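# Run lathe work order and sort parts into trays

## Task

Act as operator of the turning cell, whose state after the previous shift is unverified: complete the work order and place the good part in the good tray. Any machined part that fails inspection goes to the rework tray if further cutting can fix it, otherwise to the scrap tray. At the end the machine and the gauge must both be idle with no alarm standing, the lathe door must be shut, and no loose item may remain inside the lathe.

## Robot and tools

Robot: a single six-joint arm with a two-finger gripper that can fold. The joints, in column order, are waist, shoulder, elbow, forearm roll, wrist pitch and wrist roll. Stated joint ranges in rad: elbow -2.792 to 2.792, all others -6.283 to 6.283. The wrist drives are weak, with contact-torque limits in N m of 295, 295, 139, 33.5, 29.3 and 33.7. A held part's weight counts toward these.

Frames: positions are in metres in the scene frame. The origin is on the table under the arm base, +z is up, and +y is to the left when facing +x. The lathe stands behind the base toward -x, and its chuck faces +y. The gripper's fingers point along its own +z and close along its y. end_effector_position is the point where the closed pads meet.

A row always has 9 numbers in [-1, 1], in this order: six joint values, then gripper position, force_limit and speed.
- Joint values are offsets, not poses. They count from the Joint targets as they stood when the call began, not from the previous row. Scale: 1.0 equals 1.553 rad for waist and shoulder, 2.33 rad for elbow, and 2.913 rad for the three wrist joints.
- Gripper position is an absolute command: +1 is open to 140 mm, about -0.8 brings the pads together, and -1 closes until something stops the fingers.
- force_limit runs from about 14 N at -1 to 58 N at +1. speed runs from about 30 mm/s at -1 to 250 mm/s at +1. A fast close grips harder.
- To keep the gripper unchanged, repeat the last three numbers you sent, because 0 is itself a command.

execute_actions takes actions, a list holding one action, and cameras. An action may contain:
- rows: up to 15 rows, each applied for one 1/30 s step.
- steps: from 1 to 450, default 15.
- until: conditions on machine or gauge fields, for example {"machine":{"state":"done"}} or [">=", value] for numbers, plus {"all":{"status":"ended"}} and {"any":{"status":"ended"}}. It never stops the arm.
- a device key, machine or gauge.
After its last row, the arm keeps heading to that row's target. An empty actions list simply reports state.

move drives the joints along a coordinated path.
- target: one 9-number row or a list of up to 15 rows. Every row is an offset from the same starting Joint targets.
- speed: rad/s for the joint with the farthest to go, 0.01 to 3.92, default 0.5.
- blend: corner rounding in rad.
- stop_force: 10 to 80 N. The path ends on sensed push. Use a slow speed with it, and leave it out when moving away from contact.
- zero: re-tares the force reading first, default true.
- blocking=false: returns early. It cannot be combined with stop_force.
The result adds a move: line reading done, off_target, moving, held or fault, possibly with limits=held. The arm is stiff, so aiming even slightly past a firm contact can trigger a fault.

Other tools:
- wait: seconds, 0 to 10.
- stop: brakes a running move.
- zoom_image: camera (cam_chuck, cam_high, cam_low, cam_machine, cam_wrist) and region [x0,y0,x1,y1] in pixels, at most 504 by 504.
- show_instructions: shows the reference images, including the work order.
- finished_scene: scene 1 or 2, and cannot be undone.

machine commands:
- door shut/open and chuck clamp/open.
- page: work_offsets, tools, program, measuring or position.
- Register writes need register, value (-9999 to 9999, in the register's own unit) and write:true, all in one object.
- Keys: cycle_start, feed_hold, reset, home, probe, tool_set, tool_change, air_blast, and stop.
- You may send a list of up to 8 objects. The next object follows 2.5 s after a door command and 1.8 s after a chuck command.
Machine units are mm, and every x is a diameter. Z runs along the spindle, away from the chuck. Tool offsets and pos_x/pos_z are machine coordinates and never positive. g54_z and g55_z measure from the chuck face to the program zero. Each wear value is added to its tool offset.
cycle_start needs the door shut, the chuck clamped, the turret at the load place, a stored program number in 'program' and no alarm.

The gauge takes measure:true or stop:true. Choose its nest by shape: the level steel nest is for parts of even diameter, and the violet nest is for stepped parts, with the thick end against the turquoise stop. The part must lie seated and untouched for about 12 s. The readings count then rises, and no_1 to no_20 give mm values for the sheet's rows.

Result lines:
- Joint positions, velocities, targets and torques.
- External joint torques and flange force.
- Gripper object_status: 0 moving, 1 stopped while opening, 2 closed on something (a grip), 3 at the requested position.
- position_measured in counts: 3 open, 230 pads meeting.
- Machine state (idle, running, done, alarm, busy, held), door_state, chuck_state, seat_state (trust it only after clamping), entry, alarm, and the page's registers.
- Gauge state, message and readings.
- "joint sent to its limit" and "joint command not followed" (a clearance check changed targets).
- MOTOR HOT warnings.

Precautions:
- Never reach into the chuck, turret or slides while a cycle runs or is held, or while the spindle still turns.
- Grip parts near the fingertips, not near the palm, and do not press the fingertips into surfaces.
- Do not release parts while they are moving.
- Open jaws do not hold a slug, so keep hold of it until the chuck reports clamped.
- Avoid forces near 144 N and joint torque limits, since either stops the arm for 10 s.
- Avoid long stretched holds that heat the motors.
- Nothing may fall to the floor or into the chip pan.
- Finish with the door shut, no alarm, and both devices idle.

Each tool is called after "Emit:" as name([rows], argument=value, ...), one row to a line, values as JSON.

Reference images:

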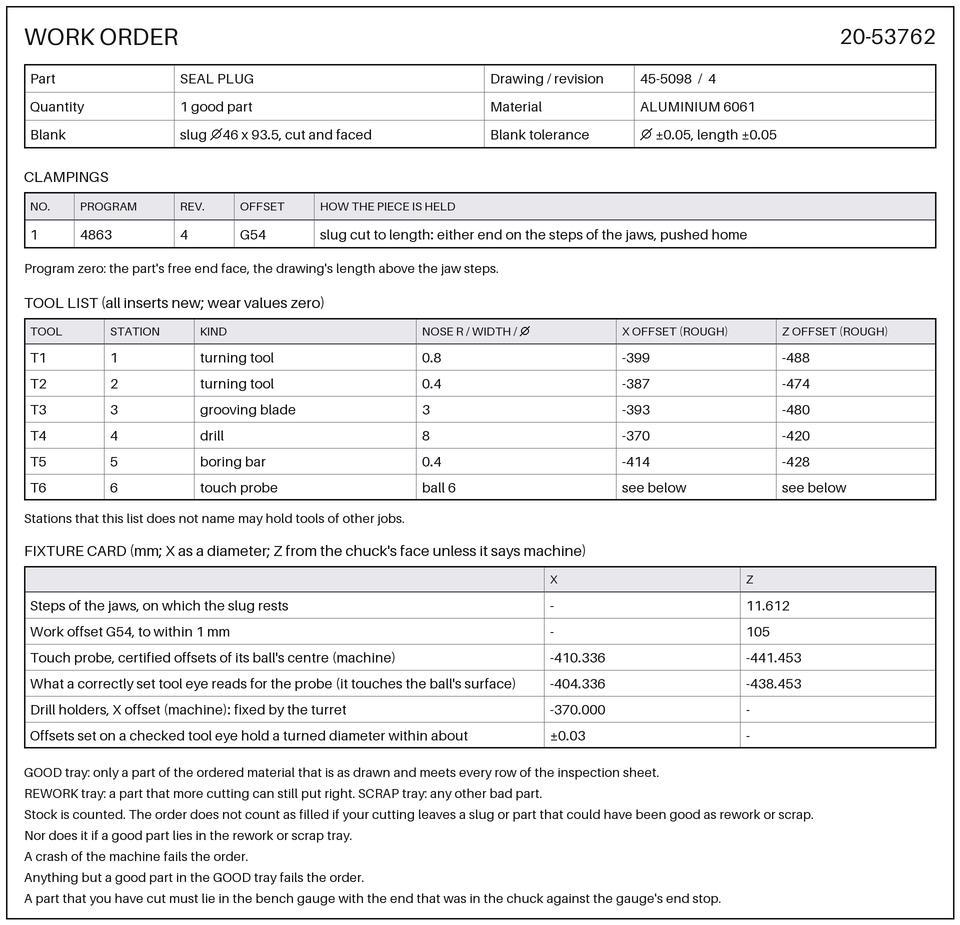

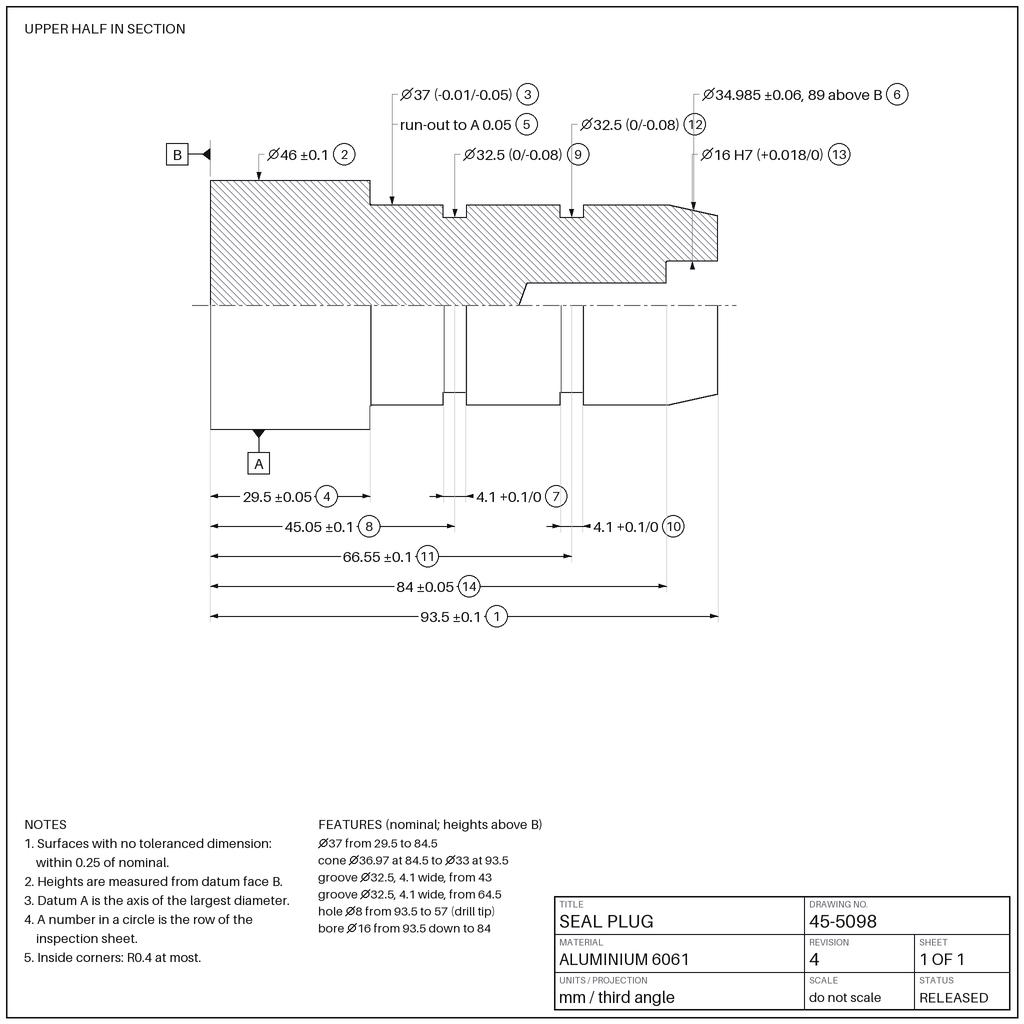

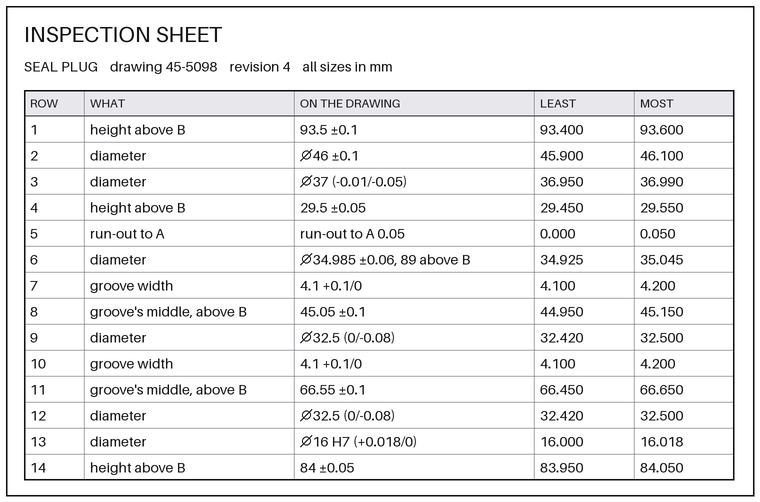

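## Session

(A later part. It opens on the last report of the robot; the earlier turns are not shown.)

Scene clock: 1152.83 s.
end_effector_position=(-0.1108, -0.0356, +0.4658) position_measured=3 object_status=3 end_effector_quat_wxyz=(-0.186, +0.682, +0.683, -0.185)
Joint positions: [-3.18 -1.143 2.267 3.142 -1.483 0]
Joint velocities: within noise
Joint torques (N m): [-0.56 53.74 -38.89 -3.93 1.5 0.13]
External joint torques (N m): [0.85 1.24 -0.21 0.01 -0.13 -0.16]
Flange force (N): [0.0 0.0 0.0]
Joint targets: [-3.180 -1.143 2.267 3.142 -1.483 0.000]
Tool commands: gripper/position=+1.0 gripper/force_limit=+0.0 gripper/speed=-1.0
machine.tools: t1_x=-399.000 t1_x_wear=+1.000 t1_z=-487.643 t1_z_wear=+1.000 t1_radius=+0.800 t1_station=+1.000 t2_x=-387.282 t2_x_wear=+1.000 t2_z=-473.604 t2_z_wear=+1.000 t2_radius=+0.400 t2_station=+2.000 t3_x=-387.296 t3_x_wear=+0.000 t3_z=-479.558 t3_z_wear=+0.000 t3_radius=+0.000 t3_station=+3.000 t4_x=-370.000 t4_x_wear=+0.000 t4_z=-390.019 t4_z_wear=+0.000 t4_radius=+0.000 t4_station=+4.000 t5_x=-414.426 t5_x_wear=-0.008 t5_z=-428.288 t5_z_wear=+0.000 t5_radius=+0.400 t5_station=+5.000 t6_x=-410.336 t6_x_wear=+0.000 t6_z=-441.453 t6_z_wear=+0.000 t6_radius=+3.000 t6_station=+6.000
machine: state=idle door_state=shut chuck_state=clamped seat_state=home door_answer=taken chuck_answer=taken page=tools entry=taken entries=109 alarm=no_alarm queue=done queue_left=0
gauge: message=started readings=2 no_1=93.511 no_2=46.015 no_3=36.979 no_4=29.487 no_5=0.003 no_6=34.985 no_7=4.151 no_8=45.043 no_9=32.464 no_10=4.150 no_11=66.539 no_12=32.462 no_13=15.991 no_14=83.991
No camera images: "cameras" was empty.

Emit:
execute_actions([
  {"machine":[{"cycle_start":true}],"steps":450,"until":{"machine":{"queue":["!=","running"]}}},
], cameras=[])

Emit:
execute_actions([
  {"steps":450,"until":{"machine":{"queue":["!=","running"]}}},
], cameras=[])

Emit:
execute_actions([
  {"steps":450,"until":{"machine":{"queue":["!=","running"]}}},
], cameras=[])

Emit:
execute_actions([
  {"steps":450,"until":{"machine":{"queue":["!=","running"]}}},
], cameras=[])

Emit:
execute_actions([
  {"steps":450,"until":{"machine":{"queue":["!=","running"]}}},
], cameras=[])

Emit:
execute_actions([
  {"steps":450,"until":{"machine":{"queue":["!=","running"]}}},
], cameras=[])

Emit:
execute_actions([
  {"steps":450,"until":{"machine":{"queue":["!=","running"]}}},
], cameras=[])

Emit:
execute_actions([
  {"steps":450,"until":{"machine":{"queue":["!=","running"]}}},
], cameras=[])

Emit:
execute_actions([
  {"steps":450,"until":{"machine":{"queue":["!=","running"]}}},
], cameras=[])

Scene clock: 1173.63 s.
end_effector_position=(-0.1108, -0.0356, +0.4658) position_measured=3 object_status=3 end_effector_quat_wxyz=(-0.186, +0.682, +0.683, -0.185)
Joint positions: [-3.18 -1.143 2.267 3.142 -1.483 0]
Joint velocities: within noise
Joint torques (N m): [0.25 53.16 -38.88 -3.85 1.6 0.13]
External joint torques (N m): [0.11 1.59 -0.45 -0.09 -0.23 -0.15]
Flange force (N): [0.0 0.0 0.0]
Joint targets: [-3.180 -1.143 2.267 3.142 -1.483 0.000]
Tool commands: gripper/position=+1.0 gripper/force_limit=+0.0 gripper/speed=-1.0
machine.tools: t1_x=-399.000 t1_x_wear=+1.000 t1_z=-487.643 t1_z_wear=+1.000 t1_radius=+0.800 t1_station=+1.000 t2_x=-387.282 t2_x_wear=+1.000 t2_z=-473.604 t2_z_wear=+1.000 t2_radius=+0.400 t2_station=+2.000 t3_x=-387.296 t3_x_wear=+0.000 t3_z=-479.558 t3_z_wear=+0.000 t3_radius=+0.000 t3_station=+3.000 t4_x=-370.000 t4_x_wear=+0.000 t4_z=-390.019 t4_z_wear=+0.000 t4_radius=+0.000 t4_station=+4.000 t5_x=-414.426 t5_x_wear=-0.008 t5_z=-428.288 t5_z_wear=+0.000 t5_radius=+0.400 t5_station=+5.000 t6_x=-410.336 t6_x_wear=+0.000 t6_z=-441.453 t6_z_wear=+0.000 t6_radius=+3.000 t6_station=+6.000
machine: state=running door_state=shut chuck_state=clamped seat_state=home door_answer=taken chuck_answer=taken page=tools entry=taken entries=110 alarm=no_alarm queue=running queue_left=0
gauge: message=started readings=2 no_1=93.511 no_2=46.015 no_3=36.979 no_4=29.487 no_5=0.003 no_6=34.985 no_7=4.151 no_8=45.043 no_9=32.464 no_10=4.150 no_11=66.539 no_12=32.462 no_13=15.991 no_14=83.991
No camera images: "cameras" was empty.

Scene clock: 1188.83 s.
end_effector_position=(-0.1108, -0.0356, +0.4658) position_measured=3 object_status=3 end_effector_quat_wxyz=(-0.186, +0.682, +0.683, -0.185)
Joint positions: [-3.18 -1.143 2.267 3.142 -1.483 0]
Joint velocities: within noise
Joint torques (N m): [-0.46 53.81 -38.89 -3.93 1.46 0.15]
External joint torques (N m): [0.72 0.89 -0.3 0 -0.09 -0.18]
Flange force (N): [0.0 0.0 0.0]
Joint targets: [-3.180 -1.143 2.267 3.142 -1.483 0.000]
Tool commands: gripper/position=+1.0 gripper/force_limit=+0.0 gripper/speed=-1.0
machine.tools: t1_x=-399.000 t1_x_wear=+1.000 t1_z=-487.643 t1_z_wear=+1.000 t1_radius=+0.800 t1_station=+1.000 t2_x=-387.282 t2_x_wear=+1.000 t2_z=-473.604 t2_z_wear=+1.000 t2_radius=+0.400 t2_station=+2.000 t3_x=-387.296 t3_x_wear=+0.000 t3_z=-479.558 t3_z_wear=+0.000 t3_radius=+0.000 t3_station=+3.000 t4_x=-370.000 t4_x_wear=+0.000 t4_z=-390.019 t4_z_wear=+0.000 t4_radius=+0.000 t4_station=+4.000 t5_x=-414.426 t5_x_wear=-0.008 t5_z=-428.288 t5_z_wear=+0.000 t5_radius=+0.400 t5_station=+5.000 t6_x=-410.336 t6_x_wear=+0.000 t6_z=-441.453 t6_z_wear=+0.000 t6_radius=+3.000 t6_station=+6.000
machine: state=running door_state=shut chuck_state=clamped seat_state=home door_answer=taken chuck_answer=taken page=tools entry=taken entries=110 alarm=no_alarm queue=running queue_left=0
gauge: message=started readings=2 no_1=93.511 no_2=46.015 no_3=36.979 no_4=29.487 no_5=0.003 no_6=34.985 no_7=4.151 no_8=45.043 no_9=32.464 no_10=4.150 no_11=66.539 no_12=32.462 no_13=15.991 no_14=83.991
No camera images: "cameras" was empty.

Scene clock: 1204.03 s.
end_effector_position=(-0.1108, -0.0356, +0.4658) position_measured=3 object_status=3 end_effector_quat_wxyz=(-0.186, +0.682, +0.683, -0.185)
Joint positions: [-3.18 -1.143 2.267 3.142 -1.483 0]
Joint velocities: within noise
Joint torques (N m): [-0.37 53.77 -38.87 -3.85 1.52 0.26]
External joint torques (N m): [0.83 0.86 -0.36 -0.08 -0.15 -0.29]
Flange force (N): [0.0 0.0 0.0]
Joint targets: [-3.180 -1.143 2.267 3.142 -1.483 0.000]
Tool commands: gripper/position=+1.0 gripper/force_limit=+0.0 gripper/speed=-1.0
machine.tools: t1_x=-399.000 t1_x_wear=+1.000 t1_z=-487.643 t1_z_wear=+1.000 t1_radius=+0.800 t1_station=+1.000 t2_x=-387.282 t2_x_wear=+1.000 t2_z=-473.604 t2_z_wear=+1.000 t2_radius=+0.400 t2_station=+2.000 t3_x=-387.296 t3_x_wear=+0.000 t3_z=-479.558 t3_z_wear=+0.000 t3_radius=+0.000 t3_station=+3.000 t4_x=-370.000 t4_x_wear=+0.000 t4_z=-390.019 t4_z_wear=+0.000 t4_radius=+0.000 t4_station=+4.000 t5_x=-414.426 t5_x_wear=-0.008 t5_z=-428.288 t5_z_wear=+0.000 t5_radius=+0.400 t5_station=+5.000 t6_x=-410.336 t6_x_wear=+0.000 t6_z=-441.453 t6_z_wear=+0.000 t6_radius=+3.000 t6_station=+6.000
machine: state=running door_state=shut chuck_state=clamped seat_state=home door_answer=taken chuck_answer=taken page=tools entry=taken entries=110 alarm=no_alarm queue=running queue_left=0
gauge: message=started readings=2 no_1=93.511 no_2=46.015 no_3=36.979 no_4=29.487 no_5=0.003 no_6=34.985 no_7=4.151 no_8=45.043 no_9=32.464 no_10=4.150 no_11=66.539 no_12=32.462 no_13=15.991 no_14=83.991
No camera images: "cameras" was empty.

Scene clock: 1219.23 s.
end_effector_position=(-0.1108, -0.0356, +0.4658) position_measured=3 object_status=3 end_effector_quat_wxyz=(-0.186, +0.682, +0.683, -0.185)
Joint positions: [-3.18 -1.143 2.267 3.142 -1.483 0]
Joint velocities: within noise
Joint torques (N m): [0.21 53.25 -39.12 -3.95 1.58 0.28]
External joint torques (N m): [0.21 1.23 -0.12 0.02 -0.22 -0.3]
Flange force (N): [0.0 0.0 0.0]
Joint targets: [-3.180 -1.143 2.267 3.142 -1.483 0.000]
Tool commands: gripper/position=+1.0 gripper/force_limit=+0.0 gripper/speed=-1.0
machine.tools: t1_x=-399.000 t1_x_wear=+1.000 t1_z=-487.643 t1_z_wear=+1.000 t1_radius=+0.800 t1_station=+1.000 t2_x=-387.282 t2_x_wear=+1.000 t2_z=-473.604 t2_z_wear=+1.000 t2_radius=+0.400 t2_station=+2.000 t3_x=-387.296 t3_x_wear=+0.000 t3_z=-479.558 t3_z_wear=+0.000 t3_radius=+0.000 t3_station=+3.000 t4_x=-370.000 t4_x_wear=+0.000 t4_z=-390.019 t4_z_wear=+0.000 t4_radius=+0.000 t4_station=+4.000 t5_x=-414.426 t5_x_wear=-0.008 t5_z=-428.288 t5_z_wear=+0.000 t5_radius=+0.400 t5_station=+5.000 t6_x=-410.336 t6_x_wear=+0.000 t6_z=-441.453 t6_z_wear=+0.000 t6_radius=+3.000 t6_station=+6.000
machine: state=running door_state=shut chuck_state=clamped seat_state=home door_answer=taken chuck_answer=taken page=tools entry=taken entries=110 alarm=no_alarm queue=running queue_left=0
gauge: message=started readings=2 no_1=93.511 no_2=46.015 no_3=36.979 no_4=29.487 no_5=0.003 no_6=34.985 no_7=4.151 no_8=45.043 no_9=32.464 no_10=4.150 no_11=66.539 no_12=32.462 no_13=15.991 no_14=83.991
No camera images: "cameras" was empty.

Scene clock: 1234.43 s.
end_effector_position=(-0.1108, -0.0356, +0.4658) position_measured=3 object_status=3 end_effector_quat_wxyz=(-0.186, +0.682, +0.683, -0.185)
Joint positions: [-3.18 -1.143 2.267 3.142 -1.483 0]
Joint velocities: within noise
Joint torques (N m): [-0.49 53.4 -38.89 -3.86 1.55 0.21]
External joint torques (N m): [0.87 0.98 -0.35 -0.08 -0.19 -0.24]
Flange force (N): [0.0 0.0 0.0]
Joint targets: [-3.180 -1.143 2.267 3.142 -1.483 0.000]
Tool commands: gripper/position=+1.0 gripper/force_limit=+0.0 gripper/speed=-1.0
machine.tools: t1_x=-399.000 t1_x_wear=+1.000 t1_z=-487.643 t1_z_wear=+1.000 t1_radius=+0.800 t1_station=+1.000 t2_x=-387.282 t2_x_wear=+1.000 t2_z=-473.604 t2_z_wear=+1.000 t2_radius=+0.400 t2_station=+2.000 t3_x=-387.296 t3_x_wear=+0.000 t3_z=-479.558 t3_z_wear=+0.000 t3_radius=+0.000 t3_station=+3.000 t4_x=-370.000 t4_x_wear=+0.000 t4_z=-390.019 t4_z_wear=+0.000 t4_radius=+0.000 t4_station=+4.000 t5_x=-414.426 t5_x_wear=-0.008 t5_z=-428.288 t5_z_wear=+0.000 t5_radius=+0.400 t5_station=+5.000 t6_x=-410.336 t6_x_wear=+0.000 t6_z=-441.453 t6_z_wear=+0.000 t6_radius=+3.000 t6_station=+6.000
machine: state=running door_state=shut chuck_state=clamped seat_state=home door_answer=taken chuck_answer=taken page=tools entry=taken entries=110 alarm=no_alarm queue=running queue_left=0
gauge: message=started readings=2 no_1=93.511 no_2=46.015 no_3=36.979 no_4=29.487 no_5=0.003 no_6=34.985 no_7=4.151 no_8=45.043 no_9=32.464 no_10=4.150 no_11=66.539 no_12=32.462 no_13=15.991 no_14=83.991
No camera images: "cameras" was empty.

Scene clock: 1249.63 s.
end_effector_position=(-0.1108, -0.0356, +0.4658) position_measured=3 object_status=3 end_effector_quat_wxyz=(-0.186, +0.682, +0.683, -0.185)
Joint positions: [-3.18 -1.143 2.267 3.142 -1.483 0]
Joint velocities: within noise
Joint torques (N m): [0.43 53.49 -38.64 -3.83 1.55 0.19]
External joint torques (N m): [-0.17 1.1 -0.59 -0.1 -0.19 -0.22]
Flange force (N): [0.0 0.0 0.0]
Joint targets: [-3.180 -1.143 2.267 3.142 -1.483 0.000]
Tool commands: gripper/position=+1.0 gripper/force_limit=+0.0 gripper/speed=-1.0
machine.tools: t1_x=-399.000 t1_x_wear=+1.000 t1_z=-487.643 t1_z_wear=+1.000 t1_radius=+0.800 t1_station=+1.000 t2_x=-387.282 t2_x_wear=+1.000 t2_z=-473.604 t2_z_wear=+1.000 t2_radius=+0.400 t2_station=+2.000 t3_x=-387.296 t3_x_wear=+0.000 t3_z=-479.558 t3_z_wear=+0.000 t3_radius=+0.000 t3_station=+3.000 t4_x=-370.000 t4_x_wear=+0.000 t4_z=-390.019 t4_z_wear=+0.000 t4_radius=+0.000 t4_station=+4.000 t5_x=-414.426 t5_x_wear=-0.008 t5_z=-428.288 t5_z_wear=+0.000 t5_radius=+0.400 t5_station=+5.000 t6_x=-410.336 t6_x_wear=+0.000 t6_z=-441.453 t6_z_wear=+0.000 t6_radius=+3.000 t6_station=+6.000
machine: state=running door_state=shut chuck_state=clamped seat_state=home door_answer=taken chuck_answer=taken page=tools entry=taken entries=110 alarm=no_alarm queue=running queue_left=0
gauge: message=started readings=2 no_1=93.511 no_2=46.015 no_3=36.979 no_4=29.487 no_5=0.003 no_6=34.985 no_7=4.151 no_8=45.043 no_9=32.464 no_10=4.150 no_11=66.539 no_12=32.462 no_13=15.991 no_14=83.991
No camera images: "cameras" was empty.

Scene clock: 1264.83 s.
end_effector_position=(-0.1108, -0.0356, +0.4658) position_measured=3 object_status=3 end_effector_quat_wxyz=(-0.186, +0.682, +0.683, -0.185)
Joint positions: [-3.18 -1.143 2.267 3.142 -1.483 0]
Joint velocities: within noise
Joint torques (N m): [0.16 52.71 -38.74 -3.92 1.49 0.28]
External joint torques (N m): [0.1 1.81 -0.54 -0.02 -0.12 -0.3]
Flange force (N): [0.0 0.0 0.0]
Joint targets: [-3.180 -1.143 2.267 3.142 -1.483 0.000]
Tool commands: gripper/position=+1.0 gripper/force_limit=+0.0 gripper/speed=-1.0
machine.tools: t1_x=-399.000 t1_x_wear=+1.000 t1_z=-487.643 t1_z_wear=+1.000 t1_radius=+0.800 t1_station=+1.000 t2_x=-387.282 t2_x_wear=+1.000 t2_z=-473.604 t2_z_wear=+1.000 t2_radius=+0.400 t2_station=+2.000 t3_x=-387.296 t3_x_wear=+0.000 t3_z=-479.558 t3_z_wear=+0.000 t3_radius=+0.000 t3_station=+3.000 t4_x=-370.000 t4_x_wear=+0.000 t4_z=-390.019 t4_z_wear=+0.000 t4_radius=+0.000 t4_station=+4.000 t5_x=-414.426 t5_x_wear=-0.008 t5_z=-428.288 t5_z_wear=+0.000 t5_radius=+0.400 t5_station=+5.000 t6_x=-410.336 t6_x_wear=+0.000 t6_z=-441.453 t6_z_wear=+0.000 t6_radius=+3.000 t6_station=+6.000
machine: state=running door_state=shut chuck_state=clamped seat_state=home door_answer=taken chuck_answer=taken page=tools entry=taken entries=110 alarm=no_alarm queue=running queue_left=0
gauge: message=started readings=2 no_1=93.511 no_2=46.015 no_3=36.979 no_4=29.487 no_5=0.003 no_6=34.985 no_7=4.151 no_8=45.043 no_9=32.464 no_10=4.150 no_11=66.539 no_12=32.462 no_13=15.991 no_14=83.991
No camera images: "cameras" was empty.

Scene clock: 1278.67 s.
end_effector_position=(-0.1108, -0.0356, +0.4658) position_measured=3 object_status=3 end_effector_quat_wxyz=(-0.186, +0.682, +0.683, -0.185)
Joint positions: [-3.18 -1.143 2.267 3.142 -1.483 0]
Joint velocities: within noise
Joint torques (N m): [0.51 53.42 -39.05 -3.86 1.47 0.25]
External joint torques (N m): [-0.39 1.14 -0.11 -0.07 -0.11 -0.28]
Flange force (N): [0.0 0.0 0.0]
Joint targets: [-3.180 -1.143 2.267 3.142 -1.483 0.000]
Tool commands: gripper/position=+1.0 gripper/force_limit=+0.0 gripper/speed=-1.0
machine.tools: t1_x=-399.000 t1_x_wear=+1.000 t1_z=-487.643 t1_z_wear=+1.000 t1_radius=+0.800 t1_station=+1.000 t2_x=-387.282 t2_x_wear=+1.000 t2_z=-473.604 t2_z_wear=+1.000 t2_radius=+0.400 t2_station=+2.000 t3_x=-387.296 t3_x_wear=+0.000 t3_z=-479.558 t3_z_wear=+0.000 t3_radius=+0.000 t3_station=+3.000 t4_x=-370.000 t4_x_wear=+0.000 t4_z=-390.019 t4_z_wear=+0.000 t4_radius=+0.000 t4_station=+4.000 t5_x=-414.426 t5_x_wear=-0.008 t5_z=-428.288 t5_z_wear=+0.000 t5_radius=+0.400 t5_station=+5.000 t6_x=-410.336 t6_x_wear=+0.000 t6_z=-441.453 t6_z_wear=+0.000 t6_radius=+3.000 t6_station=+6.000
machine: state=done door_state=shut chuck_state=clamped seat_state=home door_answer=taken chuck_answer=taken page=tools entry=taken entries=110 alarm=no_alarm queue=done queue_left=0
gauge: message=started readings=2 no_1=93.511 no_2=46.015 no_3=36.979 no_4=29.487 no_5=0.003 no_6=34.985 no_7=4.151 no_8=45.043 no_9=32.464 no_10=4.150 no_11=66.539 no_12=32.462 no_13=15.991 no_14=83.991
No camera images: "cameras" was empty.

Scene clock: 1278.90 s.
end_effector_position=(-0.1108, -0.0356, +0.4658) position_measured=3 object_status=3 end_effector_quat_wxyz=(-0.186, +0.682, +0.683, -0.185)
Joint positions: [-3.18 -1.143 2.267 3.142 -1.483 0]
Joint velocities: within noise
Joint torques (N m): [-0.28 53.89 -38.65 -3.81 1.42 0.19]
External joint torques (N m): [0.47 0.34 -0.49 -0.12 -0.07 -0.21]
Flange force (N): [0.0 0.0 0.0]
Joint targets: [-3.180 -1.143 2.267 3.142 -1.483 0.000]
Tool commands: gripper/position=+1.0 gripper/force_limit=+0.0 gripper/speed=-1.0
machine.tools: t1_x=-399.000 t1_x_wear=+1.000 t1_z=-487.643 t1_z_wear=+1.000 t1_radius=+0.800 t1_station=+1.000 t2_x=-387.282 t2_x_wear=+1.000 t2_z=-473.604 t2_z_wear=+1.000 t2_radius=+0.400 t2_station=+2.000 t3_x=-387.296 t3_x_wear=+0.000 t3_z=-479.558 t3_z_wear=+0.000 t3_radius=+0.000 t3_station=+3.000 t4_x=-370.000 t4_x_wear=+0.000 t4_z=-390.019 t4_z_wear=+0.000 t4_radius=+0.000 t4_station=+4.000 t5_x=-414.426 t5_x_wear=-0.008 t5_z=-428.288 t5_z_wear=+0.000 t5_radius=+0.400 t5_station=+5.000 t6_x=-410.336 t6_x_wear=+0.000 t6_z=-441.453 t6_z_wear=+0.000 t6_radius=+3.000 t6_station=+6.000
machine: state=done door_state=shut chuck_state=clamped seat_state=home door_answer=taken chuck_answer=taken page=tools entry=taken entries=110 alarm=no_alarm queue=done queue_left=0
gauge: message=started readings=2 no_1=93.511 no_2=46.015 no_3=36.979 no_4=29.487 no_5=0.003 no_6=34.985 no_7=4.151 no_8=45.043 no_9=32.464 no_10=4.150 no_11=66.539 no_12=32.462 no_13=15.991 no_14=83.991
No camera images: "cameras" was empty.

Emit:
execute_actions([
  {"machine":[{"home":true},{"door":"open"}],"steps":450,"until":{"machine":{"queue":["!=","running"]}}},
], cameras=[])

Emit:
move([
  [-0.0614,0.9191,0.1115,-0.0352,0.9358,0.0113,1,0,-1],
  [0.2179,0.996,0.0298,0.1253,0.919,-0.0484,1,0,-1],
], speed=0.6, cameras=[])

Emit:
execute_actions([
  {"rows":[[0,0,0,0,0,0,-1,0,-1]],"steps":110},
], cameras=[])

Emit:
execute_actions([
  {"machine":{"chuck":"open"},"steps":60},
], cameras=["cam_wrist"])

Scene clock: 1290.90 s.
end_effector_position=(-0.1108, -0.0356, +0.4658) position_measured=3 object_status=3 end_effector_quat_wxyz=(-0.186, +0.682, +0.683, -0.185)
Joint positions: [-3.18 -1.143 2.267 3.142 -1.483 0]
Joint velocities: within noise
Joint torques (N m): [-0.58 53.26 -38.61 -3.87 1.47 0.25]
External joint torques (N m): [0.94 1.43 -0.62 -0.06 -0.11 -0.27]
Flange force (N): [0.0 0.0 0.0]
Joint targets: [-3.180 -1.143 2.267 3.142 -1.483 0.000]
Tool commands: gripper/position=+1.0 gripper/force_limit=+0.0 gripper/speed=-1.0
machine.tools: t1_x=-399.000 t1_x_wear=+1.000 t1_z=-487.643 t1_z_wear=+1.000 t1_radius=+0.800 t1_station=+1.000 t2_x=-387.282 t2_x_wear=+1.000 t2_z=-473.604 t2_z_wear=+1.000 t2_radius=+0.400 t2_station=+2.000 t3_x=-387.296 t3_x_wear=+0.000 t3_z=-479.558 t3_z_wear=+0.000 t3_radius=+0.000 t3_station=+3.000 t4_x=-370.000 t4_x_wear=+0.000 t4_z=-390.019 t4_z_wear=+0.000 t4_radius=+0.000 t4_station=+4.000 t5_x=-414.426 t5_x_wear=-0.008 t5_z=-428.288 t5_z_wear=+0.000 t5_radius=+0.400 t5_station=+5.000 t6_x=-410.336 t6_x_wear=+0.000 t6_z=-441.453 t6_z_wear=+0.000 t6_radius=+3.000 t6_station=+6.000
machine: state=done door_state=open chuck_state=clamped seat_state=home door_answer=taken chuck_answer=taken page=tools entry=taken entries=111 alarm=no_alarm queue=done queue_left=0
gauge: message=started readings=2 no_1=93.511 no_2=46.015 no_3=36.979 no_4=29.487 no_5=0.003 no_6=34.985 no_7=4.151 no_8=45.043 no_9=32.464 no_10=4.150 no_11=66.539 no_12=32.462 no_13=15.991 no_14=83.991
No camera images: "cameras" was empty.

Scene clock: 1296.77 s.
end_effector_position=(-0.7579, -0.1860, +0.3057) position_measured=3 object_status=3 end_effector_quat_wxyz=(+0.500, -0.500, -0.501, +0.498)
Joint positions: [-2.842 0.405 2.336 3.507 1.194 -0.141]
Joint velocities: within noise
Joint torques (N m): [-0.19 -56.72 -17.03 -1.86 2.8 0.11]
External joint torques (N m): [0.31 -1.98 -0.25 -0.05 -0.11 -0.15]
Flange force (N): [-0.2 -4.5 -1.2]
Joint targets: [-2.842 0.405 2.336 3.507 1.194 -0.141]
machine.tools: t1_x=-399.000 t1_x_wear=+1.000 t1_z=-487.643 t1_z_wear=+1.000 t1_radius=+0.800 t1_station=+1.000 t2_x=-387.282 t2_x_wear=+1.000 t2_z=-473.604 t2_z_wear=+1.000 t2_radius=+0.400 t2_station=+2.000 t3_x=-387.296 t3_x_wear=+0.000 t3_z=-479.558 t3_z_wear=+0.000 t3_radius=+0.000 t3_station=+3.000 t4_x=-370.000 t4_x_wear=+0.000 t4_z=-390.019 t4_z_wear=+0.000 t4_radius=+0.000 t4_station=+4.000 t5_x=-414.426 t5_x_wear=-0.008 t5_z=-428.288 t5_z_wear=+0.000 t5_radius=+0.400 t5_station=+5.000 t6_x=-410.336 t6_x_wear=+0.000 t6_z=-441.453 t6_z_wear=+0.000 t6_radius=+3.000 t6_station=+6.000
machine: state=done door_state=open chuck_state=clamped seat_state=home door_answer=taken chuck_answer=taken page=tools entry=taken entries=111 alarm=no_alarm queue=done queue_left=0
gauge: message=started readings=2 no_1=93.511 no_2=46.015 no_3=36.979 no_4=29.487 no_5=0.003 no_6=34.985 no_7=4.151 no_8=45.043 no_9=32.464 no_10=4.150 no_11=66.539 no_12=32.462 no_13=15.991 no_14=83.991
move: done
No camera images: "cameras" was empty.

Scene clock: 1300.63 s.
end_effector_position=(-0.7579, -0.1860, +0.3057) position_measured=163 object_status=2 end_effector_quat_wxyz=(+0.500, -0.500, -0.501, +0.498)
Joint positions: [-2.842 0.405 2.336 3.507 1.194 -0.141]
Joint velocities: within noise
Joint torques (N m): [-1.68 -50.61 -21.15 -1.95 0.18 0.31]
External joint torques (N m): [1.92 -8.02 3.85 0.03 2.56 -0.36]
Flange force (N): [1.6 -10.5 -16.7]
Joint targets: [-2.842 0.405 2.336 3.507 1.194 -0.141]
machine.tools: t1_x=-399.000 t1_x_wear=+1.000 t1_z=-487.643 t1_z_wear=+1.000 t1_radius=+0.800 t1_station=+1.000 t2_x=-387.282 t2_x_wear=+1.000 t2_z=-473.604 t2_z_wear=+1.000 t2_radius=+0.400 t2_station=+2.000 t3_x=-387.296 t3_x_wear=+0.000 t3_z=-479.558 t3_z_wear=+0.000 t3_radius=+0.000 t3_station=+3.000 t4_x=-370.000 t4_x_wear=+0.000 t4_z=-390.019 t4_z_wear=+0.000 t4_radius=+0.000 t4_station=+4.000 t5_x=-414.426 t5_x_wear=-0.008 t5_z=-428.288 t5_z_wear=+0.000 t5_radius=+0.400 t5_station=+5.000 t6_x=-410.336 t6_x_wear=+0.000 t6_z=-441.453 t6_z_wear=+0.000 t6_radius=+3.000 t6_station=+6.000
machine: state=done door_state=open chuck_state=clamped seat_state=home door_answer=taken chuck_answer=taken page=tools entry=taken entries=111 alarm=no_alarm queue=done queue_left=0
gauge: message=started readings=2 no_1=93.511 no_2=46.015 no_3=36.979 no_4=29.487 no_5=0.003 no_6=34.985 no_7=4.151 no_8=45.043 no_9=32.464 no_10=4.150 no_11=66.539 no_12=32.462 no_13=15.991 no_14=83.991
No camera images: "cameras" was empty.

Scene clock: 1302.83 s.
end_effector_position=(-0.7579, -0.1860, +0.3057) position_measured=163 object_status=2 end_effector_quat_wxyz=(+0.500, -0.500, -0.501, +0.498)
Joint positions: [-2.842 0.405 2.336 3.507 1.194 -0.141]
Joint velocities: within noise
Joint torques (N m): [-0.03 -60.61 -19.12 -2.21 4.35 0.23]
External joint torques (N m): [0.14 1.89 1.72 0.28 -1.6 -0.27]
Flange force (N): [-0.7 0.5 -0.2]
Joint targets: [-2.842 0.405 2.336 3.507 1.194 -0.141]
Tool commands: gripper/position=-1.0 gripper/force_limit=+0.0 gripper/speed=-1.0
machine.tools: t1_x=-399.000 t1_x_wear=+1.000 t1_z=-487.643 t1_z_wear=+1.000 t1_radius=+0.800 t1_station=+1.000 t2_x=-387.282 t2_x_wear=+1.000 t2_z=-473.604 t2_z_wear=+1.000 t2_radius=+0.400 t2_station=+2.000 t3_x=-387.296 t3_x_wear=+0.000 t3_z=-479.558 t3_z_wear=+0.000 t3_radius=+0.000 t3_station=+3.000 t4_x=-370.000 t4_x_wear=+0.000 t4_z=-390.019 t4_z_wear=+0.000 t4_radius=+0.000 t4_station=+4.000 t5_x=-414.426 t5_x_wear=-0.008 t5_z=-428.288 t5_z_wear=+0.000 t5_radius=+0.400 t5_station=+5.000 t6_x=-410.336 t6_x_wear=+0.000 t6_z=-441.453 t6_z_wear=+0.000 t6_radius=+3.000 t6_station=+6.000
machine: state=idle door_state=open chuck_state=open seat_state=home door_answer=taken chuck_answer=taken page=tools entry=taken entries=111 alarm=no_alarm queue=done queue_left=0
gauge: message=started readings=2 no_1=93.511 no_2=46.015 no_3=36.979 no_4=29.487 no_5=0.003 no_6=34.985 no_7=4.151 no_8=45.043 no_9=32.464 no_10=4.150 no_11=66.539 no_12=32.462 no_13=15.991 no_14=83.991
Images, in order (width x height): cam_wrist 896x504.

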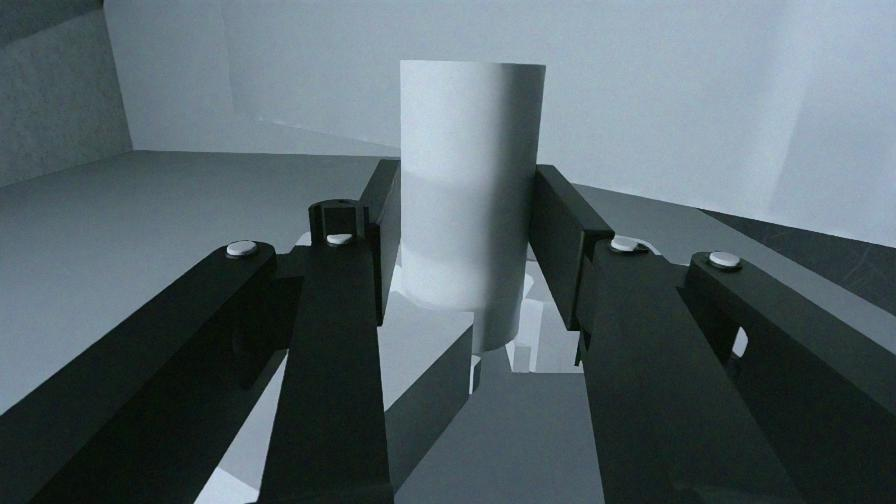

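Emit:
move([
  [-0.0621,-0.0083,0.0106,-0.0367,0,0.0149,-1,0,-1],
  [-0.1482,-0.0168,0.0224,-0.0863,0.0016,0.034,-1,0,-1],
  [-0.2791,-0.0771,0.0819,-0.1605,0.0168,0.0597,-1,0,-1],
  [-0.2179,-0.996,-0.0298,-0.1253,-0.919,0.0484,-1,0,-1],
], speed=[0.15,0.3,0.5,0.6], cameras=[])

Emit:
move(target=[0.9981,0.2846,-0.0288,0,-0.0058,-0.1373,-1,0,-1], speed=0.9, cameras=[])

Emit:
move(target=[0.9981,0.6602,-0.1408,-0.0163,0.1926,0.1195,-1,0,-1], speed=0.9, cameras=[])

Emit:
move(target=[0.0343,0,0,0,0,0.0182,-1,0,-1], speed=0.3, cameras=["cam_wrist"])

Scene clock: 1317.87 s.
end_effector_position=(-0.1108, -0.0356, +0.4658) position_measured=163 object_status=2 end_effector_quat_wxyz=(-0.186, +0.682, +0.683, -0.185)
Joint positions: [-3.18 -1.143 2.267 3.142 -1.483 0]
Joint velocities: within noise
Joint torques (N m): [-0.19 51.51 -41.37 -3.89 2.26 0.27]
External joint torques (N m): [0.65 2.8 2.24 -0.03 -0.88 -0.3]
Flange force (N): [0.0 0.0 0.0]
Joint targets: [-3.180 -1.143 2.267 3.142 -1.483 0.000]
machine.tools: t1_x=-399.000 t1_x_wear=+1.000 t1_z=-487.643 t1_z_wear=+1.000 t1_radius=+0.800 t1_station=+1.000 t2_x=-387.282 t2_x_wear=+1.000 t2_z=-473.604 t2_z_wear=+1.000 t2_radius=+0.400 t2_station=+2.000 t3_x=-387.296 t3_x_wear=+0.000 t3_z=-479.558 t3_z_wear=+0.000 t3_radius=+0.000 t3_station=+3.000 t4_x=-370.000 t4_x_wear=+0.000 t4_z=-390.019 t4_z_wear=+0.000 t4_radius=+0.000 t4_station=+4.000 t5_x=-414.426 t5_x_wear=-0.008 t5_z=-428.288 t5_z_wear=+0.000 t5_radius=+0.400 t5_station=+5.000 t6_x=-410.336 t6_x_wear=+0.000 t6_z=-441.453 t6_z_wear=+0.000 t6_radius=+3.000 t6_station=+6.000
machine: state=idle door_state=open chuck_state=open seat_state=open door_answer=taken chuck_answer=taken page=tools entry=taken entries=111 alarm=no_alarm queue=done queue_left=0
gauge: message=started readings=2 no_1=93.511 no_2=46.015 no_3=36.979 no_4=29.487 no_5=0.003 no_6=34.985 no_7=4.151 no_8=45.043 no_9=32.464 no_10=4.150 no_11=66.539 no_12=32.462 no_13=15.991 no_14=83.991
move: done
No camera images: "cameras" was empty.

Scene clock: 1320.10 s.
end_effector_position=(+0.0293, -0.2067, +0.4381) position_measured=163 object_status=2 end_effector_quat_wxyz=(-0.013, -0.188, +0.980, -0.069)
Joint positions: [-1.63 -0.701 2.199 3.142 -1.5 -0.4]
Joint velocities: within noise
Joint torques (N m): [-0.85 23.42 -43.96 -4.25 0.81 0.24]
External joint torques (N m): [0.88 0.71 1.78 -0.07 -0.41 -0.24]
Flange force (N): [0.0 0.0 0.0]
Joint targets: [-1.630 -0.701 2.199 3.142 -1.500 -0.400]
machine.tools: t1_x=-399.000 t1_x_wear=+1.000 t1_z=-487.643 t1_z_wear=+1.000 t1_radius=+0.800 t1_station=+1.000 t2_x=-387.282 t2_x_wear=+1.000 t2_z=-473.604 t2_z_wear=+1.000 t2_radius=+0.400 t2_station=+2.000 t3_x=-387.296 t3_x_wear=+0.000 t3_z=-479.558 t3_z_wear=+0.000 t3_radius=+0.000 t3_station=+3.000 t4_x=-370.000 t4_x_wear=+0.000 t4_z=-390.019 t4_z_wear=+0.000 t4_radius=+0.000 t4_station=+4.000 t5_x=-414.426 t5_x_wear=-0.008 t5_z=-428.288 t5_z_wear=+0.000 t5_radius=+0.400 t5_station=+5.000 t6_x=-410.336 t6_x_wear=+0.000 t6_z=-441.453 t6_z_wear=+0.000 t6_radius=+3.000 t6_station=+6.000
machine: state=idle door_state=open chuck_state=open seat_state=open door_answer=taken chuck_answer=taken page=tools entry=taken entries=111 alarm=no_alarm queue=done queue_left=0
gauge: message=started readings=2 no_1=93.511 no_2=46.015 no_3=36.979 no_4=29.487 no_5=0.003 no_6=34.985 no_7=4.151 no_8=45.043 no_9=32.464 no_10=4.150 no_11=66.539 no_12=32.462 no_13=15.991 no_14=83.991
move: done
No camera images: "cameras" was empty.

Scene clock: 1322.47 s.
end_effector_position=(+0.6535, -0.0051, +0.1837) position_measured=163 object_status=2 end_effector_quat_wxyz=(+0.010, +0.720, -0.693, +0.016)
Joint positions: [-0.079 0.325 1.871 3.095 -0.939 -0.052]
Joint velocities: within noise
Joint torques (N m): [-0.87 -68.09 -35.41 -3.53 0.08 0.23]
External joint torques (N m): [1.24 0.91 0.97 -0.1 -0.05 -0.23]
Flange force (N): [-1.6 0.5 1.5]
Joint targets: [-0.079 0.325 1.871 3.095 -0.939 -0.052]
machine.tools: t1_x=-399.000 t1_x_wear=+1.000 t1_z=-487.643 t1_z_wear=+1.000 t1_radius=+0.800 t1_station=+1.000 t2_x=-387.282 t2_x_wear=+1.000 t2_z=-473.604 t2_z_wear=+1.000 t2_radius=+0.400 t2_station=+2.000 t3_x=-387.296 t3_x_wear=+0.000 t3_z=-479.558 t3_z_wear=+0.000 t3_radius=+0.000 t3_station=+3.000 t4_x=-370.000 t4_x_wear=+0.000 t4_z=-390.019 t4_z_wear=+0.000 t4_radius=+0.000 t4_station=+4.000 t5_x=-414.426 t5_x_wear=-0.008 t5_z=-428.288 t5_z_wear=+0.000 t5_radius=+0.400 t5_station=+5.000 t6_x=-410.336 t6_x_wear=+0.000 t6_z=-441.453 t6_z_wear=+0.000 t6_radius=+3.000 t6_station=+6.000
machine: state=idle door_state=open chuck_state=open seat_state=open door_answer=taken chuck_answer=taken page=tools entry=taken entries=111 alarm=no_alarm queue=done queue_left=0
gauge: message=started readings=2 no_1=93.511 no_2=46.015 no_3=36.979 no_4=29.487 no_5=0.003 no_6=34.985 no_7=4.151 no_8=45.043 no_9=32.464 no_10=4.150 no_11=66.539 no_12=32.462 no_13=15.991 no_14=83.991
move: done
No camera images: "cameras" was empty.

Scene clock: 1323.20 s.
end_effector_position=(+0.6528, +0.0298, +0.1837) position_measured=163 object_status=2 end_effector_quat_wxyz=(+0.009, +0.721, -0.693, +0.016)
Joint positions: [-0.026 0.325 1.871 3.095 -0.939 0.001]
Joint velocities: within noise
Joint torques (N m): [-0.64 -68.25 -35.4 -3.5 0.06 0.33]
External joint torques (N m): [0.69 1.01 1.1 -0.12 -0.04 -0.33]
Flange force (N): [-0.6 0.7 1.7]
Joint targets: [-0.026 0.325 1.871 3.095 -0.939 0.001]
machine.tools: t1_x=-399.000 t1_x_wear=+1.000 t1_z=-487.643 t1_z_wear=+1.000 t1_radius=+0.800 t1_station=+1.000 t2_x=-387.282 t2_x_wear=+1.000 t2_z=-473.604 t2_z_wear=+1.000 t2_radius=+0.400 t2_station=+2.000 t3_x=-387.296 t3_x_wear=+0.000 t3_z=-479.558 t3_z_wear=+0.000 t3_radius=+0.000 t3_station=+3.000 t4_x=-370.000 t4_x_wear=+0.000 t4_z=-390.019 t4_z_wear=+0.000 t4_radius=+0.000 t4_station=+4.000 t5_x=-414.426 t5_x_wear=-0.008 t5_z=-428.288 t5_z_wear=+0.000 t5_radius=+0.400 t5_station=+5.000 t6_x=-410.336 t6_x_wear=+0.000 t6_z=-441.453 t6_z_wear=+0.000 t6_radius=+3.000 t6_station=+6.000
machine: state=idle door_state=open chuck_state=open seat_state=open door_answer=taken chuck_answer=taken page=tools entry=taken entries=111 alarm=no_alarm queue=done queue_left=0
gauge: message=started readings=2 no_1=93.511 no_2=46.015 no_3=36.979 no_4=29.487 no_5=0.003 no_6=34.985 no_7=4.151 no_8=45.043 no_9=32.464 no_10=4.150 no_11=66.539 no_12=32.462 no_13=15.991 no_14=83.991
move: done
Images, in order (width x height): cam_wrist 896x504.

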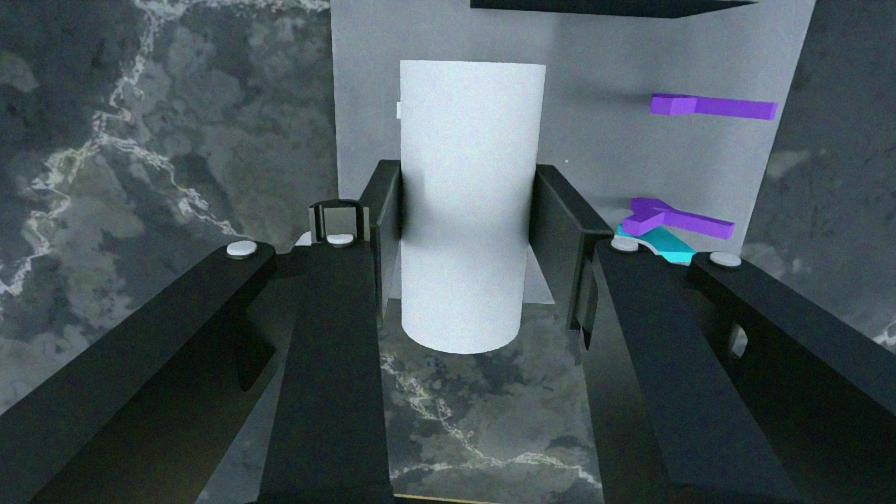

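Emit:
move(target=[0,0.0441,0.0173,0,0.0372,0,-1,0,-1], speed=0.12, cameras=[])

Emit:
move(target=[0,0.0178,0.0068,0,0.015,0,-1,0,-1], speed=0.03, stop_force=10, cameras=["cam_wrist"])

Scene clock: 1326.63 s.
end_effector_position=(+0.6544, +0.0311, +0.1215) position_measured=163 object_status=2 end_effector_quat_wxyz=(+0.008, +0.722, -0.692, +0.015)
Joint positions: [-0.026 0.393 1.912 3.095 -0.831 0.001]
Joint velocities: within noise
Joint torques (N m): [-0.5 -71.38 -32.75 -3.24 0.26 0.19]
External joint torques (N m): [0.77 0.61 1.36 -0.06 -0.25 -0.19]
Flange force (N): [-0.9 1.7 1.0]
Joint targets: [-0.026 0.394 1.912 3.095 -0.831 0.001]
machine.tools: t1_x=-399.000 t1_x_wear=+1.000 t1_z=-487.643 t1_z_wear=+1.000 t1_radius=+0.800 t1_station=+1.000 t2_x=-387.282 t2_x_wear=+1.000 t2_z=-473.604 t2_z_wear=+1.000 t2_radius=+0.400 t2_station=+2.000 t3_x=-387.296 t3_x_wear=+0.000 t3_z=-479.558 t3_z_wear=+0.000 t3_radius=+0.000 t3_station=+3.000 t4_x=-370.000 t4_x_wear=+0.000 t4_z=-390.019 t4_z_wear=+0.000 t4_radius=+0.000 t4_station=+4.000 t5_x=-414.426 t5_x_wear=-0.008 t5_z=-428.288 t5_z_wear=+0.000 t5_radius=+0.400 t5_station=+5.000 t6_x=-410.336 t6_x_wear=+0.000 t6_z=-441.453 t6_z_wear=+0.000 t6_radius=+3.000 t6_station=+6.000
machine: state=idle door_state=open chuck_state=open seat_state=open door_answer=taken chuck_answer=taken page=tools entry=taken entries=111 alarm=no_alarm queue=done queue_left=0
gauge: message=started readings=2 no_1=93.511 no_2=46.015 no_3=36.979 no_4=29.487 no_5=0.003 no_6=34.985 no_7=4.151 no_8=45.043 no_9=32.464 no_10=4.150 no_11=66.539 no_12=32.462 no_13=15.991 no_14=83.991
move: done
No camera images: "cameras" was empty.

Scene clock: 1328.20 s.
end_effector_position=(+0.6539, +0.0315, +0.1047) position_measured=163 object_status=2 end_effector_quat_wxyz=(+0.008, +0.722, -0.691, +0.015)
Joint positions: [-0.026 0.412 1.922 3.095 -0.801 0.001]
Joint velocities: within noise
Joint torques (N m): [-2.03 -66.44 -30.62 -3.88 1.75 0.16]
External joint torques (N m): [2.31 -5.26 -0.01 0.67 -1.72 -0.16]
Flange force (N): [-2.9 5.0 -9.5]
Joint targets: [-0.026 0.412 1.922 3.095 -0.801 0.001]
machine.tools: t1_x=-399.000 t1_x_wear=+1.000 t1_z=-487.643 t1_z_wear=+1.000 t1_radius=+0.800 t1_station=+1.000 t2_x=-387.282 t2_x_wear=+1.000 t2_z=-473.604 t2_z_wear=+1.000 t2_radius=+0.400 t2_station=+2.000 t3_x=-387.296 t3_x_wear=+0.000 t3_z=-479.558 t3_z_wear=+0.000 t3_radius=+0.000 t3_station=+3.000 t4_x=-370.000 t4_x_wear=+0.000 t4_z=-390.019 t4_z_wear=+0.000 t4_radius=+0.000 t4_station=+4.000 t5_x=-414.426 t5_x_wear=-0.008 t5_z=-428.288 t5_z_wear=+0.000 t5_radius=+0.400 t5_station=+5.000 t6_x=-410.336 t6_x_wear=+0.000 t6_z=-441.453 t6_z_wear=+0.000 t6_radius=+3.000 t6_station=+6.000
machine: state=idle door_state=open chuck_state=open seat_state=open door_answer=taken chuck_answer=taken page=tools entry=taken entries=111 alarm=no_alarm queue=done queue_left=0
gauge: message=started readings=2 no_1=93.511 no_2=46.015 no_3=36.979 no_4=29.487 no_5=0.003 no_6=34.985 no_7=4.151 no_8=45.043 no_9=32.464 no_10=4.150 no_11=66.539 no_12=32.462 no_13=15.991 no_14=83.991
move: contact; the wrist pitch is farthest, 0.013 rad from its target
Images, in order (width x height): cam_wrist 896x504.

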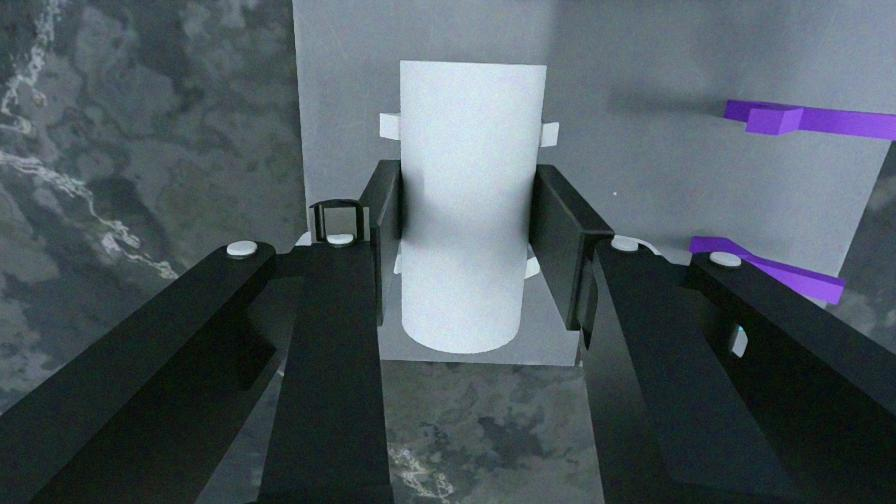

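Emit:
move(target=[0.0115,0,0,0,0,0.0061,-1,0,-1], speed=0.015, stop_force=20, cameras=["cam_wrist"])

Scene clock: 1330.70 s.
end_effector_position=(+0.6538, +0.0351, +0.1047) position_measured=163 object_status=2 end_effector_quat_wxyz=(+0.008, +0.722, -0.691, +0.015)
Joint positions: [-0.02 0.412 1.922 3.095 -0.801 0.007]
Joint velocities: within noise
Joint torques (N m): [8 -68.89 -30.4 -0.12 1.16 -0.28]
External joint torques (N m): [-7.71 -2.61 -0.12 -3.09 -1.14 0.28]
Flange force (N): [11.5 2.5 -4.5]
Joint targets: [-0.020 0.412 1.922 3.095 -0.801 0.007]
machine.tools: t1_x=-399.000 t1_x_wear=+1.000 t1_z=-487.643 t1_z_wear=+1.000 t1_radius=+0.800 t1_station=+1.000 t2_x=-387.282 t2_x_wear=+1.000 t2_z=-473.604 t2_z_wear=+1.000 t2_radius=+0.400 t2_station=+2.000 t3_x=-387.296 t3_x_wear=+0.000 t3_z=-479.558 t3_z_wear=+0.000 t3_radius=+0.000 t3_station=+3.000 t4_x=-370.000 t4_x_wear=+0.000 t4_z=-390.019 t4_z_wear=+0.000 t4_radius=+0.000 t4_station=+4.000 t5_x=-414.426 t5_x_wear=-0.008 t5_z=-428.288 t5_z_wear=+0.000 t5_radius=+0.400 t5_station=+5.000 t6_x=-410.336 t6_x_wear=+0.000 t6_z=-441.453 t6_z_wear=+0.000 t6_radius=+3.000 t6_station=+6.000
machine: state=idle door_state=open chuck_state=open seat_state=open door_answer=taken chuck_answer=taken page=tools entry=taken entries=111 alarm=no_alarm queue=done queue_left=0
gauge: message=started readings=2 no_1=93.511 no_2=46.015 no_3=36.979 no_4=29.487 no_5=0.003 no_6=34.985 no_7=4.151 no_8=45.043 no_9=32.464 no_10=4.150 no_11=66.539 no_12=32.462 no_13=15.991 no_14=83.991
move: contact; the waist is farthest, 0.012 rad from its target
Images, in order (width x height): cam_wrist 896x504.

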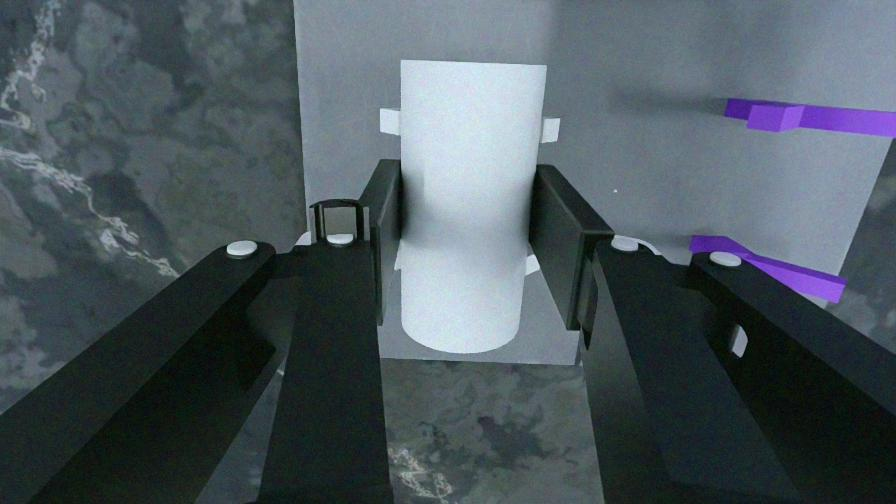

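Emit:
move(target=[0.0085,0,0,0,0,0.0045,-1,0,-1], speed=0.015, stop_force=14, cameras=["cam_wrist"])

Scene clock: 1333.47 s.
end_effector_position=(+0.6537, +0.0363, +0.1048) position_measured=163 object_status=2 end_effector_quat_wxyz=(+0.008, +0.722, -0.691, +0.015)
Joint positions: [-0.018 0.412 1.922 3.095 -0.801 0.009]
Joint velocities: within noise
Joint torques (N m): [21.91 -65.38 -27.36 5.6 0.58 -0.22]
External joint torques (N m): [-21.7 -6.06 -3.18 -8.81 -0.56 0.22]
Flange force (N): [33.1 1.8 -8.1]
Joint targets: [-0.018 0.412 1.922 3.095 -0.801 0.009]
machine.tools: t1_x=-399.000 t1_x_wear=+1.000 t1_z=-487.643 t1_z_wear=+1.000 t1_radius=+0.800 t1_station=+1.000 t2_x=-387.282 t2_x_wear=+1.000 t2_z=-473.604 t2_z_wear=+1.000 t2_radius=+0.400 t2_station=+2.000 t3_x=-387.296 t3_x_wear=+0.000 t3_z=-479.558 t3_z_wear=+0.000 t3_radius=+0.000 t3_station=+3.000 t4_x=-370.000 t4_x_wear=+0.000 t4_z=-390.019 t4_z_wear=+0.000 t4_radius=+0.000 t4_station=+4.000 t5_x=-414.426 t5_x_wear=-0.008 t5_z=-428.288 t5_z_wear=+0.000 t5_radius=+0.400 t5_station=+5.000 t6_x=-410.336 t6_x_wear=+0.000 t6_z=-441.453 t6_z_wear=+0.000 t6_radius=+3.000 t6_station=+6.000
machine: state=idle door_state=open chuck_state=open seat_state=open door_answer=taken chuck_answer=taken page=tools entry=taken entries=111 alarm=no_alarm queue=done queue_left=0
gauge: message=started readings=2 no_1=93.511 no_2=46.015 no_3=36.979 no_4=29.487 no_5=0.003 no_6=34.985 no_7=4.151 no_8=45.043 no_9=32.464 no_10=4.150 no_11=66.539 no_12=32.462 no_13=15.991 no_14=83.991
move: contact; the waist is farthest, 0.011 rad from its target
Images, in order (width x height): cam_wrist 896x504.

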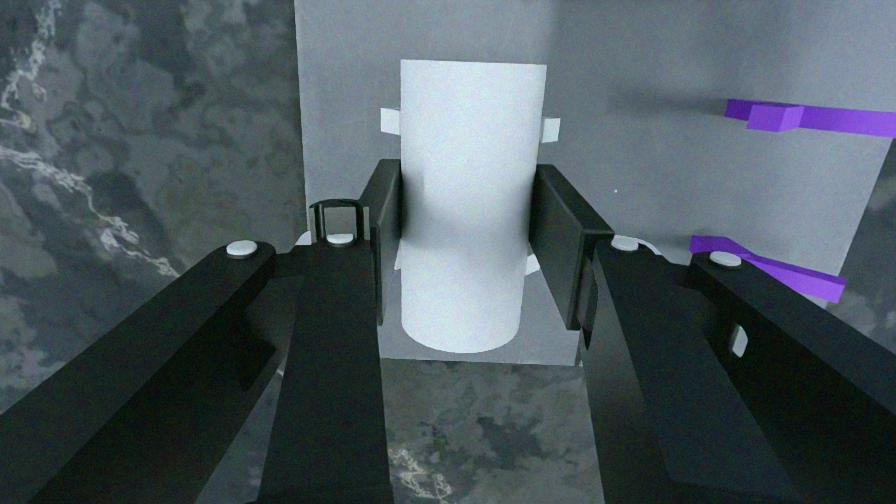

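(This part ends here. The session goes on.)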